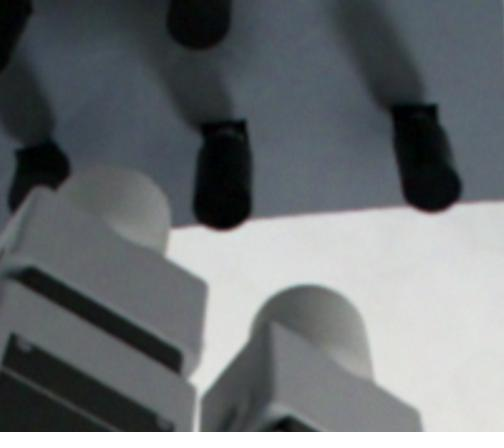

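move(target=[0,0,0,0,0,0,0.95,0,-0.8,-0.75,0.95,0,-0.8,-0.75,0.95,0,-0.8,-0.75,0.714,0.678,0.226,0.168,0.4,-0.6,-0.001,0,-0.056,0,0,0,0.754,-0.02,0.576,0.696,0.754,0.02,0.576,0.696,0.95,0,-0.8,-0.75,-0.571,0.678,0.226,0.168,0.5,-0.85], speed=0.05, stop_force=4)

move(target=[0,0,0,0,0,0,0.95,0,-0.8,-0.75,0.95,0,-0.8,-0.75,0.95,0,-0.8,-0.75,0.714,0.678,0.226,0.168,0.4,-0.6,0,0,-0.02,0,0,0,0.754,-0.03,0.576,0.696,0.754,0.03,0.576,0.696,0.95,0,-0.8,-0.75,-0.571,0.678,0.226,0.168,0.5,-0.85], speed=0.012, stop_force=3)

move(target=[0,0,0,0,0,0,0.95,0,-0.8,-0.75,0.95,0,-0.8,-0.75,0.95,0,-0.8,-0.75,0.714,0.678,0.226,0.168,0.4,-0.6,0,0,0.0012,0,0,0,0.754,-0.03,0.576,0.696,0.754,0.03,0.576,0.696,0.95,0,-0.8,-0.75,-0.571,0.678,0.226,0.168,0.5,-0.85], speed=0.02)

move(target=[0,0,0,0,0,0,0.95,0,-0.8,-0.75,0.95,0,-0.8,-0.75,0.95,0,-0.8,-0.75,0.714,0.678,0.226,0.168,0.4,-0.6,0,0,0,0,0,0,0.754,-0.3,0.576,0.696,0.754,0.3,0.576,0.696,0.95,0,-0.8,-0.75,-0.571,0.678,0.226,0.168,0.65,-0.95])

wait(seconds=0.6)

Scene clock: 889.87 s.
left_arm: end_effector_position=(+0.3631, +0.3775, +0.5146) hand_goal=(+0.950, +0.000, -0.800, -0.750, +0.950, +0.000, -0.800, -0.750, +0.950, +0.000, -0.800, -0.750, +0.714, +0.678, +0.226, +0.168) hand_measured=(+0.954, +0.000, -0.796, -0.748, +0.954, +0.000, -0.796, -0.748, +0.952, +0.000, -0.796, -0.748, +0.718, +0.678, +0.224, +0.168) hand_current_ma=(+17, +0, +15, +11, +18, +0, +15, +11, +14, +0, +16, +11, +22, -4, -11, -2) hand_state=(goal, goal, goal, goal, goal, goal, goal, goal, goal, goal, goal, goal, goal, goal, goal, goal) hand_current_limit=0.40 hand_speed=-0.60 end_effector_quat_wxyz=(+0.675, +0.658, +0.232, -0.239) | right_arm: end_effector_position=(+0.4767, +0.1720, +0.2764) hand_goal=(+0.754, -0.020, +0.576, +0.696, +0.754, +0.020, +0.576, +0.696, +0.950, +0.000, -0.800, -0.750, -0.570, +0.678, +0.226, +0.168) hand_measured=(+0.754, -0.022, +0.576, +0.694, +0.754, +0.022, +0.576, +0.696, +0.952, +0.000, -0.798, -0.748, -0.568, +0.678, +0.224, +0.168) hand_current_ma=(+1, -5, +0, -2, +2, +5, +1, -1, +2, +0, +5, +5, +3, -1, -7, -1) hand_state=(goal, goal, goal, goal, goal, goal, goal, goal, goal, goal, goal, goal, goal, goal, goal, goal) hand_current_limit=0.50 hand_speed=-0.85 end_effector_quat_wxyz=(+0.000, -0.432, +0.902, +0.000)
Joint positions: left_arm=[4.053 -1.55 -1.781 -2.984 0.939 2.481] | right_arm=[0.707 -0.993 1.136 -1.713 -1.571 4.518]
Joint torques (N m): left_arm=[1.88 15.22 27.93 -1.16 -0.09 1.36] | right_arm=[11.23 -34.91 -16.01 -3.94 1.75 1.18]
Wrist force (N): left_arm=[1.4 -0.1 -1.4] | right_arm=[0.0 0.1 -0.2]
Wrist torque (N m): left_arm=[0.11 -0.11 -0.14] | right_arm=[0.07 -0.06 0.02]
Wrist force, peak (N): left_arm=[1.4 -0.7 -1.7] | right_arm=[0.4 0.1 0.5]
Hand target: left_arm +0.3631, +0.3775, +0.5146; +0.675, +0.658, +0.232, -0.239 | right_arm +0.4767, +0.1720, +0.2764; +0.000, -0.432, +0.902, +0.000
Off the commanded pose: left_arm 0.000 m, 0 deg | right_arm 0.000 m, 0 deg.
move: done

Scene clock: 892.17 s.
left_arm: end_effector_position=(+0.3631, +0.3775, +0.5146) hand_goal=(+0.950, +0.000, -0.800, -0.750, +0.950, +0.000, -0.800, -0.750, +0.950, +0.000, -0.800, -0.750, +0.714, +0.678, +0.226, +0.168) hand_measured=(+0.954, +0.000, -0.796, -0.748, +0.954, +0.000, -0.796, -0.748, +0.952, +0.000, -0.796, -0.748, +0.718, +0.678, +0.224, +0.168) hand_current_ma=(+17, +0, +15, +11, +18, +0, +15, +11, +14, +0, +16, +11, +22, -4, -11, -2) hand_state=(goal, goal, goal, goal, goal, goal, goal, goal, goal, goal, goal, goal, goal, goal, goal, goal) hand_current_limit=0.40 hand_speed=-0.60 end_effector_quat_wxyz=(+0.675, +0.658, +0.232, -0.239) | right_arm: end_effector_position=(+0.4767, +0.1720, +0.2664) hand_goal=(+0.754, -0.030, +0.576, +0.696, +0.754, +0.030, +0.576, +0.696, +0.950, +0.000, -0.800, -0.750, -0.570, +0.678, +0.226, +0.168) hand_measured=(+0.754, -0.026, +0.576, +0.694, +0.752, +0.034, +0.574, +0.694, +0.952, +0.000, -0.798, -0.748, -0.568, +0.678, +0.224, +0.168) hand_current_ma=(+0, +5, +0, -2, -2, +8, -2, -4, +2, +0, +5, +5, +3, -1, -7, -1) hand_state=(goal, goal, goal, goal, goal, goal, goal, goal, goal, goal, goal, goal, goal, goal, goal, goal) hand_current_limit=0.50 hand_speed=-0.85 end_effector_quat_wxyz=(+0.000, -0.432, +0.902, +0.000)
Joint positions: left_arm=[4.053 -1.55 -1.781 -2.984 0.939 2.481] | right_arm=[0.707 -0.989 1.155 -1.737 -1.571 4.518]
Joint torques (N m): left_arm=[0.88 15.15 28.35 -1.06 -0.16 1.18] | right_arm=[11.2 -53.87 -26.87 -1.11 0.84 0.84]
Wrist force (N): left_arm=[1.4 -0.5 -1.6] | right_arm=[0.1 -0.2 -1.2]
Wrist torque (N m): left_arm=[0.08 -0.10 -0.13] | right_arm=[0.11 -0.05 0.03]
Wrist force, peak (N): left_arm=[1.4 -0.5 -1.6] | right_arm=[0.8 -0.1 -7.4]
Hand target: left_arm +0.3631, +0.3775, +0.5146; +0.675, +0.658, +0.232, -0.239 | right_arm +0.4767, +0.1720, +0.2664; +0.000, -0.432, +0.902, +0.000 (not the last commanded pose)
Off the commanded pose: left_arm 0.000 m, 0 deg | right_arm 0.002 m, 0 deg.
move: contact (right_arm)

Scene clock: 892.87 s.
left_arm: end_effector_position=(+0.3631, +0.3775, +0.5146) hand_goal=(+0.950, +0.000, -0.800, -0.750, +0.950, +0.000, -0.800, -0.750, +0.950, +0.000, -0.800, -0.750, +0.714, +0.678, +0.226, +0.168) hand_measured=(+0.954, +0.000, -0.796, -0.748, +0.954, +0.000, -0.796, -0.748, +0.952, +0.000, -0.796, -0.748, +0.718, +0.678, +0.224, +0.168) hand_current_ma=(+17, +0, +15, +11, +18, +0, +15, +11, +14, +0, +16, +11, +22, -4, -11, -2) hand_state=(goal, goal, goal, goal, goal, goal, goal, goal, goal, goal, goal, goal, goal, goal, goal, goal) hand_current_limit=0.40 hand_speed=-0.60 end_effector_quat_wxyz=(+0.675, +0.658, +0.232, -0.239) | right_arm: end_effector_position=(+0.4767, +0.1720, +0.2671) hand_goal=(+0.754, -0.030, +0.576, +0.696, +0.754, +0.030, +0.576, +0.696, +0.950, +0.000, -0.800, -0.750, -0.570, +0.678, +0.226, +0.168) hand_measured=(+0.754, -0.028, +0.576, +0.694, +0.752, +0.032, +0.574, +0.694, +0.952, +0.000, -0.798, -0.748, -0.568, +0.678, +0.224, +0.168) hand_current_ma=(+0, +5, +0, -2, -2, +5, -2, -4, +2, +0, +5, +5, +3, -1, -7, -1) hand_state=(goal, goal, goal, goal, goal, goal, goal, goal, goal, goal, goal, goal, goal, goal, goal, goal) hand_current_limit=0.50 hand_speed=-0.85 end_effector_quat_wxyz=(+0.000, -0.432, +0.902, +0.000)
Joint positions: left_arm=[4.053 -1.55 -1.781 -2.984 0.939 2.481] | right_arm=[0.707 -0.99 1.154 -1.735 -1.571 4.518]
Joint torques (N m): left_arm=[1.13 14.95 28.2 -1.15 -0.16 1.31] | right_arm=[10.94 -54.53 -28.33 -1.25 0.97 0.82]
Wrist force (N): left_arm=[1.2 -0.5 -1.4] | right_arm=[0.3 0.0 -0.4]
Wrist torque (N m): left_arm=[0.06 -0.08 -0.15] | right_arm=[0.06 -0.08 0.04]
Wrist force, peak (N): left_arm=[1.3 -0.5 -1.6] | right_arm=[0.3 0.0 -1.2]
Hand target: left_arm +0.3631, +0.3775, +0.5146; +0.675, +0.658, +0.232, -0.239 | right_arm +0.4767, +0.1720, +0.2671; +0.000, -0.432, +0.902, +0.000
Off the commanded pose: left_arm 0.000 m, 0 deg | right_arm 0.000 m, 0 deg.
move: done

Scene clock: 893.40 s.
left_arm: end_effector_position=(+0.3631, +0.3775, +0.5146) hand_goal=(+0.950, +0.000, -0.800, -0.750, +0.950, +0.000, -0.800, -0.750, +0.950, +0.000, -0.800, -0.750, +0.714, +0.678, +0.226, +0.168) hand_measured=(+0.954, +0.000, -0.796, -0.748, +0.954, +0.000, -0.796, -0.748, +0.952, +0.000, -0.796, -0.748, +0.718, +0.678, +0.224, +0.168) hand_current_ma=(+17, +0, +15, +11, +18, +0, +15, +11, +14, +0, +16, +11, +22, -4, -11, -2) hand_state=(goal, goal, goal, goal, goal, goal, goal, goal, goal, goal, goal, goal, goal, goal, goal, goal) hand_current_limit=0.40 hand_speed=-0.60 end_effector_quat_wxyz=(+0.675, +0.658, +0.232, -0.239) | right_arm: end_effector_position=(+0.4767, +0.1720, +0.2671) hand_goal=(+0.754, -0.300, +0.576, +0.696, +0.754, +0.300, +0.576, +0.696, +0.950, +0.000, -0.800, -0.750, -0.570, +0.678, +0.226, +0.168) hand_measured=(+0.754, -0.082, +0.576, +0.694, +0.752, +0.082, +0.574, +0.694, +0.952, +0.000, -0.798, -0.748, -0.568, +0.678, +0.224, +0.168) hand_current_ma=(+0, +138, +0, -2, -2, -143, -2, -4, +2, +0, +5, +5, +3, -1, -7, -1) hand_state=(goal, moving, goal, goal, goal, moving, goal, goal, goal, goal, goal, goal, goal, goal, goal, goal) hand_current_limit=0.65 hand_speed=-0.95 end_effector_quat_wxyz=(+0.000, -0.432, +0.902, +0.000)
Joint positions: left_arm=[4.053 -1.55 -1.781 -2.984 0.939 2.481] | right_arm=[0.707 -0.99 1.154 -1.735 -1.571 4.518]
Joint torques (N m): left_arm=[1.67 13.39 28.22 -1.1 -0.16 1.34] | right_arm=[10.82 -54.67 -27.37 -1.1 0.9 0.89]
Wrist force (N): left_arm=[1.3 -0.5 -1.5] | right_arm=[0.2 0.3 0.1]
Wrist torque (N m): left_arm=[0.07 -0.10 -0.13] | right_arm=[0.06 -0.09 0.04]
Wrist force, peak (N): left_arm=[1.3 -0.9 -1.5] | right_arm=[0.4 -0.4 -0.2]
Hand target: left_arm +0.3631, +0.3775, +0.5146; +0.675, +0.658, +0.232, -0.239 | right_arm +0.4767, +0.1720, +0.2671; +0.000, -0.432, +0.902, +0.000
Off the commanded pose: left_arm 0.000 m, 0 deg | right_arm 0.000 m, 0 deg.
move: done

Scene clock: 894.00 s.
left_arm: end_effector_position=(+0.3631, +0.3775, +0.5146) hand_goal=(+0.950, +0.000, -0.800, -0.750, +0.950, +0.000, -0.800, -0.750, +0.950, +0.000, -0.800, -0.750, +0.714, +0.678, +0.226, +0.168) hand_measured=(+0.954, +0.000, -0.796, -0.748, +0.954, +0.000, -0.796, -0.748, +0.952, +0.000, -0.796, -0.748, +0.718, +0.678, +0.224, +0.168) hand_current_ma=(+17, +0, +15, +11, +18, +0, +15, +11, +14, +0, +16, +11, +22, -4, -11, -2) hand_state=(goal, goal, goal, goal, goal, goal, goal, goal, goal, goal, goal, goal, goal, goal, goal, goal) hand_current_limit=0.40 hand_speed=-0.60 end_effector_quat_wxyz=(+0.675, +0.658, +0.232, -0.239) | right_arm: end_effector_position=(+0.4767, +0.1720, +0.2671) hand_goal=(+0.754, -0.300, +0.576, +0.696, +0.754, +0.300, +0.576, +0.696, +0.950, +0.000, -0.800, -0.750, -0.570, +0.678, +0.226, +0.168) hand_measured=(+0.754, -0.090, +0.576, +0.694, +0.752, +0.086, +0.574, +0.694, +0.952, +0.000, -0.798, -0.748, -0.568, +0.678, +0.224, +0.168) hand_current_ma=(+0, +454, +0, -2, -2, -454, -2, -4, +2, +0, +5, +5, +3, -1, -7, -1) hand_state=(goal, blocked, goal, goal, goal, blocked, goal, goal, goal, goal, goal, goal, goal, goal, goal, goal) hand_current_limit=0.65 hand_speed=-0.95 end_effector_quat_wxyz=(+0.000, -0.432, +0.902, +0.000)
Joint positions: left_arm=[4.053 -1.55 -1.781 -2.984 0.939 2.481] | right_arm=[0.707 -0.99 1.154 -1.735 -1.571 4.518]
Joint torques (N m): left_arm=[1.79 15.22 27.98 -1.07 -0.16 1.29] | right_arm=[9.39 -54.16 -27.55 -1.33 0.92 0.88]
Wrist force (N): left_arm=[1.1 -0.5 -1.3] | right_arm=[0.2 0.0 0.1]
Wrist torque (N m): left_arm=[0.05 -0.07 -0.15] | right_arm=[0.03 -0.08 0.04]
Wrist force, peak (N): left_arm=[1.1 -0.8 -1.5] | right_arm=[0.5 -0.1 0.2]
Hand target: left_arm +0.3631, +0.3775, +0.5146; +0.675, +0.658, +0.232, -0.239 | right_arm +0.4767, +0.1720, +0.2671; +0.000, -0.432, +0.902, +0.000
Off the commanded pose: left_arm 0.000 m, 0 deg | right_arm 0.000 m, 0 deg.
wait: 0.60 s; at rest by 0.17 s

move([
  [0,0,0,0,0,0,0.95,0,-0.8,-0.75,0.95,0,-0.8,-0.75,0.95,0,-0.8,-0.75,0.714,0.678,0.226,0.168,0.4,-0.6,0,0,0.04,0,0,0,0.754,-0.3,0.576,0.696,0.754,0.3,0.576,0.696,0.95,0,-0.8,-0.75,-0.571,0.678,0.226,0.168,0.65,-0.95],
  [0,0,0,0,0,0,0.95,0,-0.8,-0.75,0.95,0,-0.8,-0.75,0.95,0,-0.8,-0.75,0.714,0.678,0.226,0.168,0.4,-0.6,0,0,0.125,0,0,0,0.754,-0.3,0.576,0.696,0.754,0.3,0.576,0.696,0.95,0,-0.8,-0.75,-0.571,0.678,0.226,0.168,0.65,-0.95],
  [0,0,0,0,0,0,0.95,0,-0.8,-0.75,0.95,0,-0.8,-0.75,0.95,0,-0.8,-0.75,0.714,0.678,0.226,0.168,0.4,-0.6,-0.0612,-0.3883,0.125,0,0,0,0.754,-0.3,0.576,0.696,0.754,0.3,0.576,0.696,0.95,0,-0.8,-0.75,-0.571,0.678,0.226,0.168,0.65,-0.95],
  [0,0,0,0,0,0,0.95,0,-0.8,-0.75,0.95,0,-0.8,-0.75,0.95,0,-0.8,-0.75,0.714,0.678,0.226,0.168,0.4,-0.6,-0.0612,-0.3883,0.0492,0,0,0,0.754,-0.3,0.576,0.696,0.754,0.3,0.576,0.696,0.95,0,-0.8,-0.75,-0.571,0.678,0.226,0.168,0.65,-0.95],
], speed=[0.03, 0.08, 0.16, 0.06], blend=[0.005, 0.005, 0.003, 0], cameras=["cam_right_wrist", "cam_left_wrist"])

zoom_image(camera="cam_right_wrist", region=[290, 20, 335, 65])

zoom_image(camera="cam_left_wrist", region=[205, 110, 241, 152])

Scene clock: 906.87 s.
left_arm: end_effector_position=(+0.3631, +0.3775, +0.5146) hand_goal=(+0.950, +0.000, -0.800, -0.750, +0.950, +0.000, -0.800, -0.750, +0.950, +0.000, -0.800, -0.750, +0.714, +0.678, +0.226, +0.168) hand_measured=(+0.954, +0.000, -0.796, -0.748, +0.954, +0.000, -0.796, -0.748, +0.952, +0.000, -0.796, -0.748, +0.718, +0.678, +0.224, +0.168) hand_current_ma=(+17, +0, +15, +11, +18, +0, +15, +11, +14, +0, +16, +11, +22, -4, -11, -2) hand_state=(goal, goal, goal, goal, goal, goal, goal, goal, goal, goal, goal, goal, goal, goal, goal, goal) hand_current_limit=0.40 hand_speed=-0.60 end_effector_quat_wxyz=(+0.675, +0.658, +0.232, -0.239) | right_arm: end_effector_position=(+0.4399, -0.0610, +0.2968) hand_goal=(+0.754, -0.300, +0.576, +0.696, +0.754, +0.300, +0.576, +0.696, +0.950, +0.000, -0.800, -0.750, -0.570, +0.678, +0.226, +0.168) hand_measured=(+0.754, -0.090, +0.576, +0.694, +0.752, +0.086, +0.574, +0.694, +0.952, +0.000, -0.798, -0.748, -0.568, +0.678, +0.224, +0.168) hand_current_ma=(+0, +454, +0, -2, -2, -454, -2, -4, +2, +0, +5, +5, +3, -1, -7, -1) hand_state=(goal, blocked, goal, goal, goal, blocked, goal, goal, goal, goal, goal, goal, goal, goal, goal, goal) hand_current_limit=0.65 hand_speed=-0.95 end_effector_quat_wxyz=(+0.000, -0.432, +0.902, +0.000)
Joint positions: left_arm=[4.053 -1.55 -1.781 -2.984 0.939 2.481] | right_arm=[0.419 -1.459 1.721 -1.833 -1.571 4.23]
Joint torques (N m): left_arm=[1.71 15.54 28.7 -1.06 -0.31 1.35] | right_arm=[-10.18 -17.2 -15.75 -4.02 2.25 -1.34]
Wrist force (N): left_arm=[1.0 -0.8 -1.5] | right_arm=[-0.4 0.2 0.3]
Wrist torque (N m): left_arm=[0.03 -0.06 -0.16] | right_arm=[0.04 -0.02 0.07]
Wrist force, peak (N): left_arm=[1.4 -0.7 -1.7] | right_arm=[-0.5 1.0 -0.2]
Hand target: left_arm +0.3631, +0.3775, +0.5146; +0.675, +0.658, +0.232, -0.239 | right_arm +0.4400, -0.0610, +0.2966; +0.000, -0.432, +0.902, +0.000
Off the commanded pose: left_arm 0.000 m, 0 deg | right_arm 0.000 m, 0 deg.
move: done
Images, in order (width x height): cam_left_wrist 672x504, cam_right_wrist 672x504.

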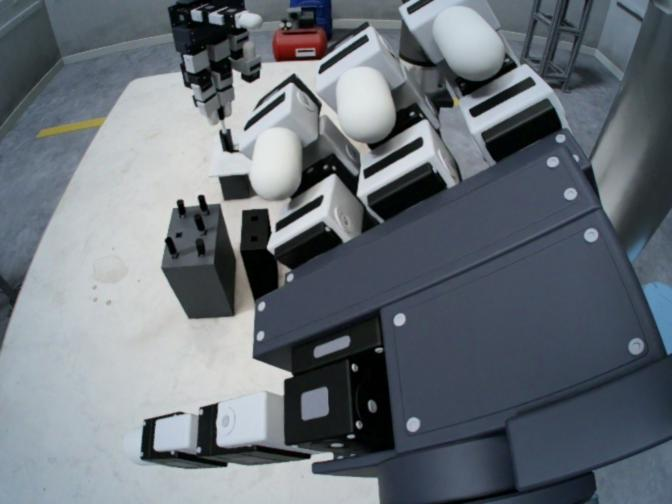

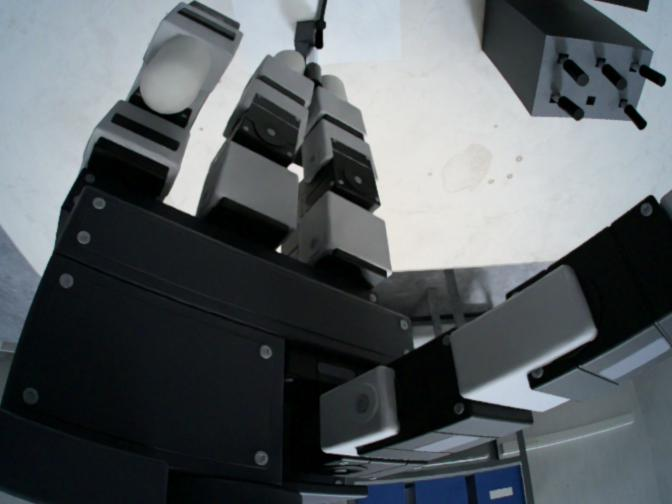

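Scaled by 11.200 from the camera's 672x504 image, which has a finer 960x720 frame.

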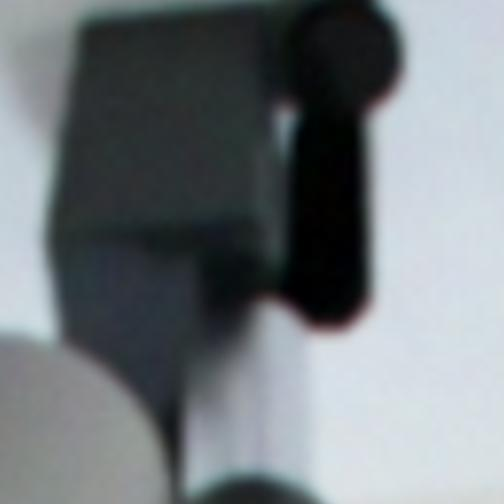

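Scaled by 12.000 from the camera's 672x504 image, which has a finer 960x720 frame.

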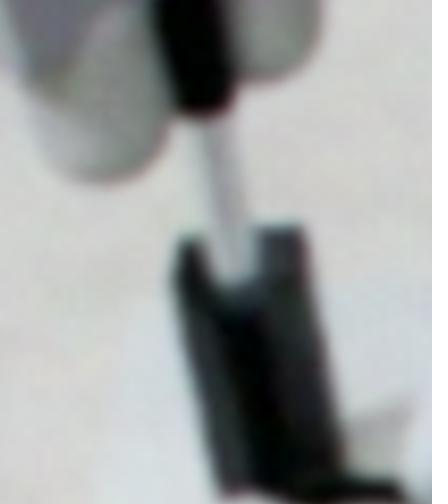

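move([
  [0,0,0,0,0,0,0.95,0,-0.8,-0.75,0.95,0,-0.8,-0.75,0.95,0,-0.8,-0.75,0.714,0.678,0.226,0.168,0.4,-0.6,0.0012,0,0,0,0,0,0.754,-0.3,0.576,0.696,0.754,0.3,0.576,0.696,0.95,0,-0.8,-0.75,-0.571,0.678,0.226,0.168,0.65,-0.95],
  [0,0,0,0,0,0,0.95,0,-0.8,-0.75,0.95,0,-0.8,-0.75,0.95,0,-0.8,-0.75,0.714,0.678,0.226,0.168,0.4,-0.6,0.0012,0,-0.0352,0,0,0,0.754,-0.3,0.576,0.696,0.754,0.3,0.576,0.696,0.95,0,-0.8,-0.75,-0.571,0.678,0.226,0.168,0.65,-0.95],
], speed=0.01, stop_force=6)

Scene clock: 914.90 s.
left_arm: end_effector_position=(+0.3631, +0.3775, +0.5146) hand_goal=(+0.950, +0.000, -0.800, -0.750, +0.950, +0.000, -0.800, -0.750, +0.950, +0.000, -0.800, -0.750, +0.714, +0.678, +0.226, +0.168) hand_measured=(+0.954, +0.000, -0.796, -0.748, +0.954, +0.000, -0.796, -0.748, +0.952, +0.000, -0.796, -0.748, +0.718, +0.678, +0.224, +0.168) hand_current_ma=(+17, +0, +15, +11, +18, +0, +15, +11, +14, +0, +16, +11, +22, -4, -11, -2) hand_state=(goal, goal, goal, goal, goal, goal, goal, goal, goal, goal, goal, goal, goal, goal, goal, goal) hand_current_limit=0.40 hand_speed=-0.60 end_effector_quat_wxyz=(+0.675, +0.658, +0.232, -0.239) | right_arm: end_effector_position=(+0.4407, -0.0610, +0.2870) hand_goal=(+0.754, -0.300, +0.576, +0.696, +0.754, +0.300, +0.576, +0.696, +0.950, +0.000, -0.800, -0.750, -0.570, +0.678, +0.226, +0.168) hand_measured=(+0.754, -0.094, +0.576, +0.694, +0.748, +0.090, +0.572, +0.694, +0.952, +0.000, -0.798, -0.748, -0.568, +0.678, +0.224, +0.168) hand_current_ma=(-1, +454, +0, -2, -16, -454, -6, -4, +2, +0, +5, +5, +3, -1, -7, -1) hand_state=(goal, blocked, goal, goal, goal, blocked, goal, goal, goal, goal, goal, goal, goal, goal, goal, goal) hand_current_limit=0.65 hand_speed=-0.95 end_effector_quat_wxyz=(+0.000, -0.432, +0.902, +0.000)
Joint positions: left_arm=[4.053 -1.55 -1.781 -2.984 0.939 2.481] | right_arm=[0.418 -1.451 1.738 -1.858 -1.571 4.229]
Joint torques (N m): left_arm=[1.44 14.76 27.41 -0.96 -0.27 1.36] | right_arm=[-11 -36.22 -26.01 -1.06 1.45 -1.37]
Wrist force (N): left_arm=[1.0 -0.6 -1.2] | right_arm=[-0.1 0.2 -0.8]
Wrist torque (N m): left_arm=[0.04 -0.05 -0.15] | right_arm=[0.13 -0.03 0.10]
Wrist force, peak (N): left_arm=[1.2 -0.5 -1.7] | right_arm=[0.2 0.4 -9.2]
Hand target: left_arm +0.3631, +0.3775, +0.5146; +0.675, +0.658, +0.232, -0.239 | right_arm +0.4407, -0.0610, +0.2870; +0.000, -0.432, +0.902, +0.000 (not the last commanded pose)
Off the commanded pose: left_arm 0.000 m, 0 deg | right_arm 0.011 m, 0 deg.
move: contact (right_arm); path passed 1 of 2 targets


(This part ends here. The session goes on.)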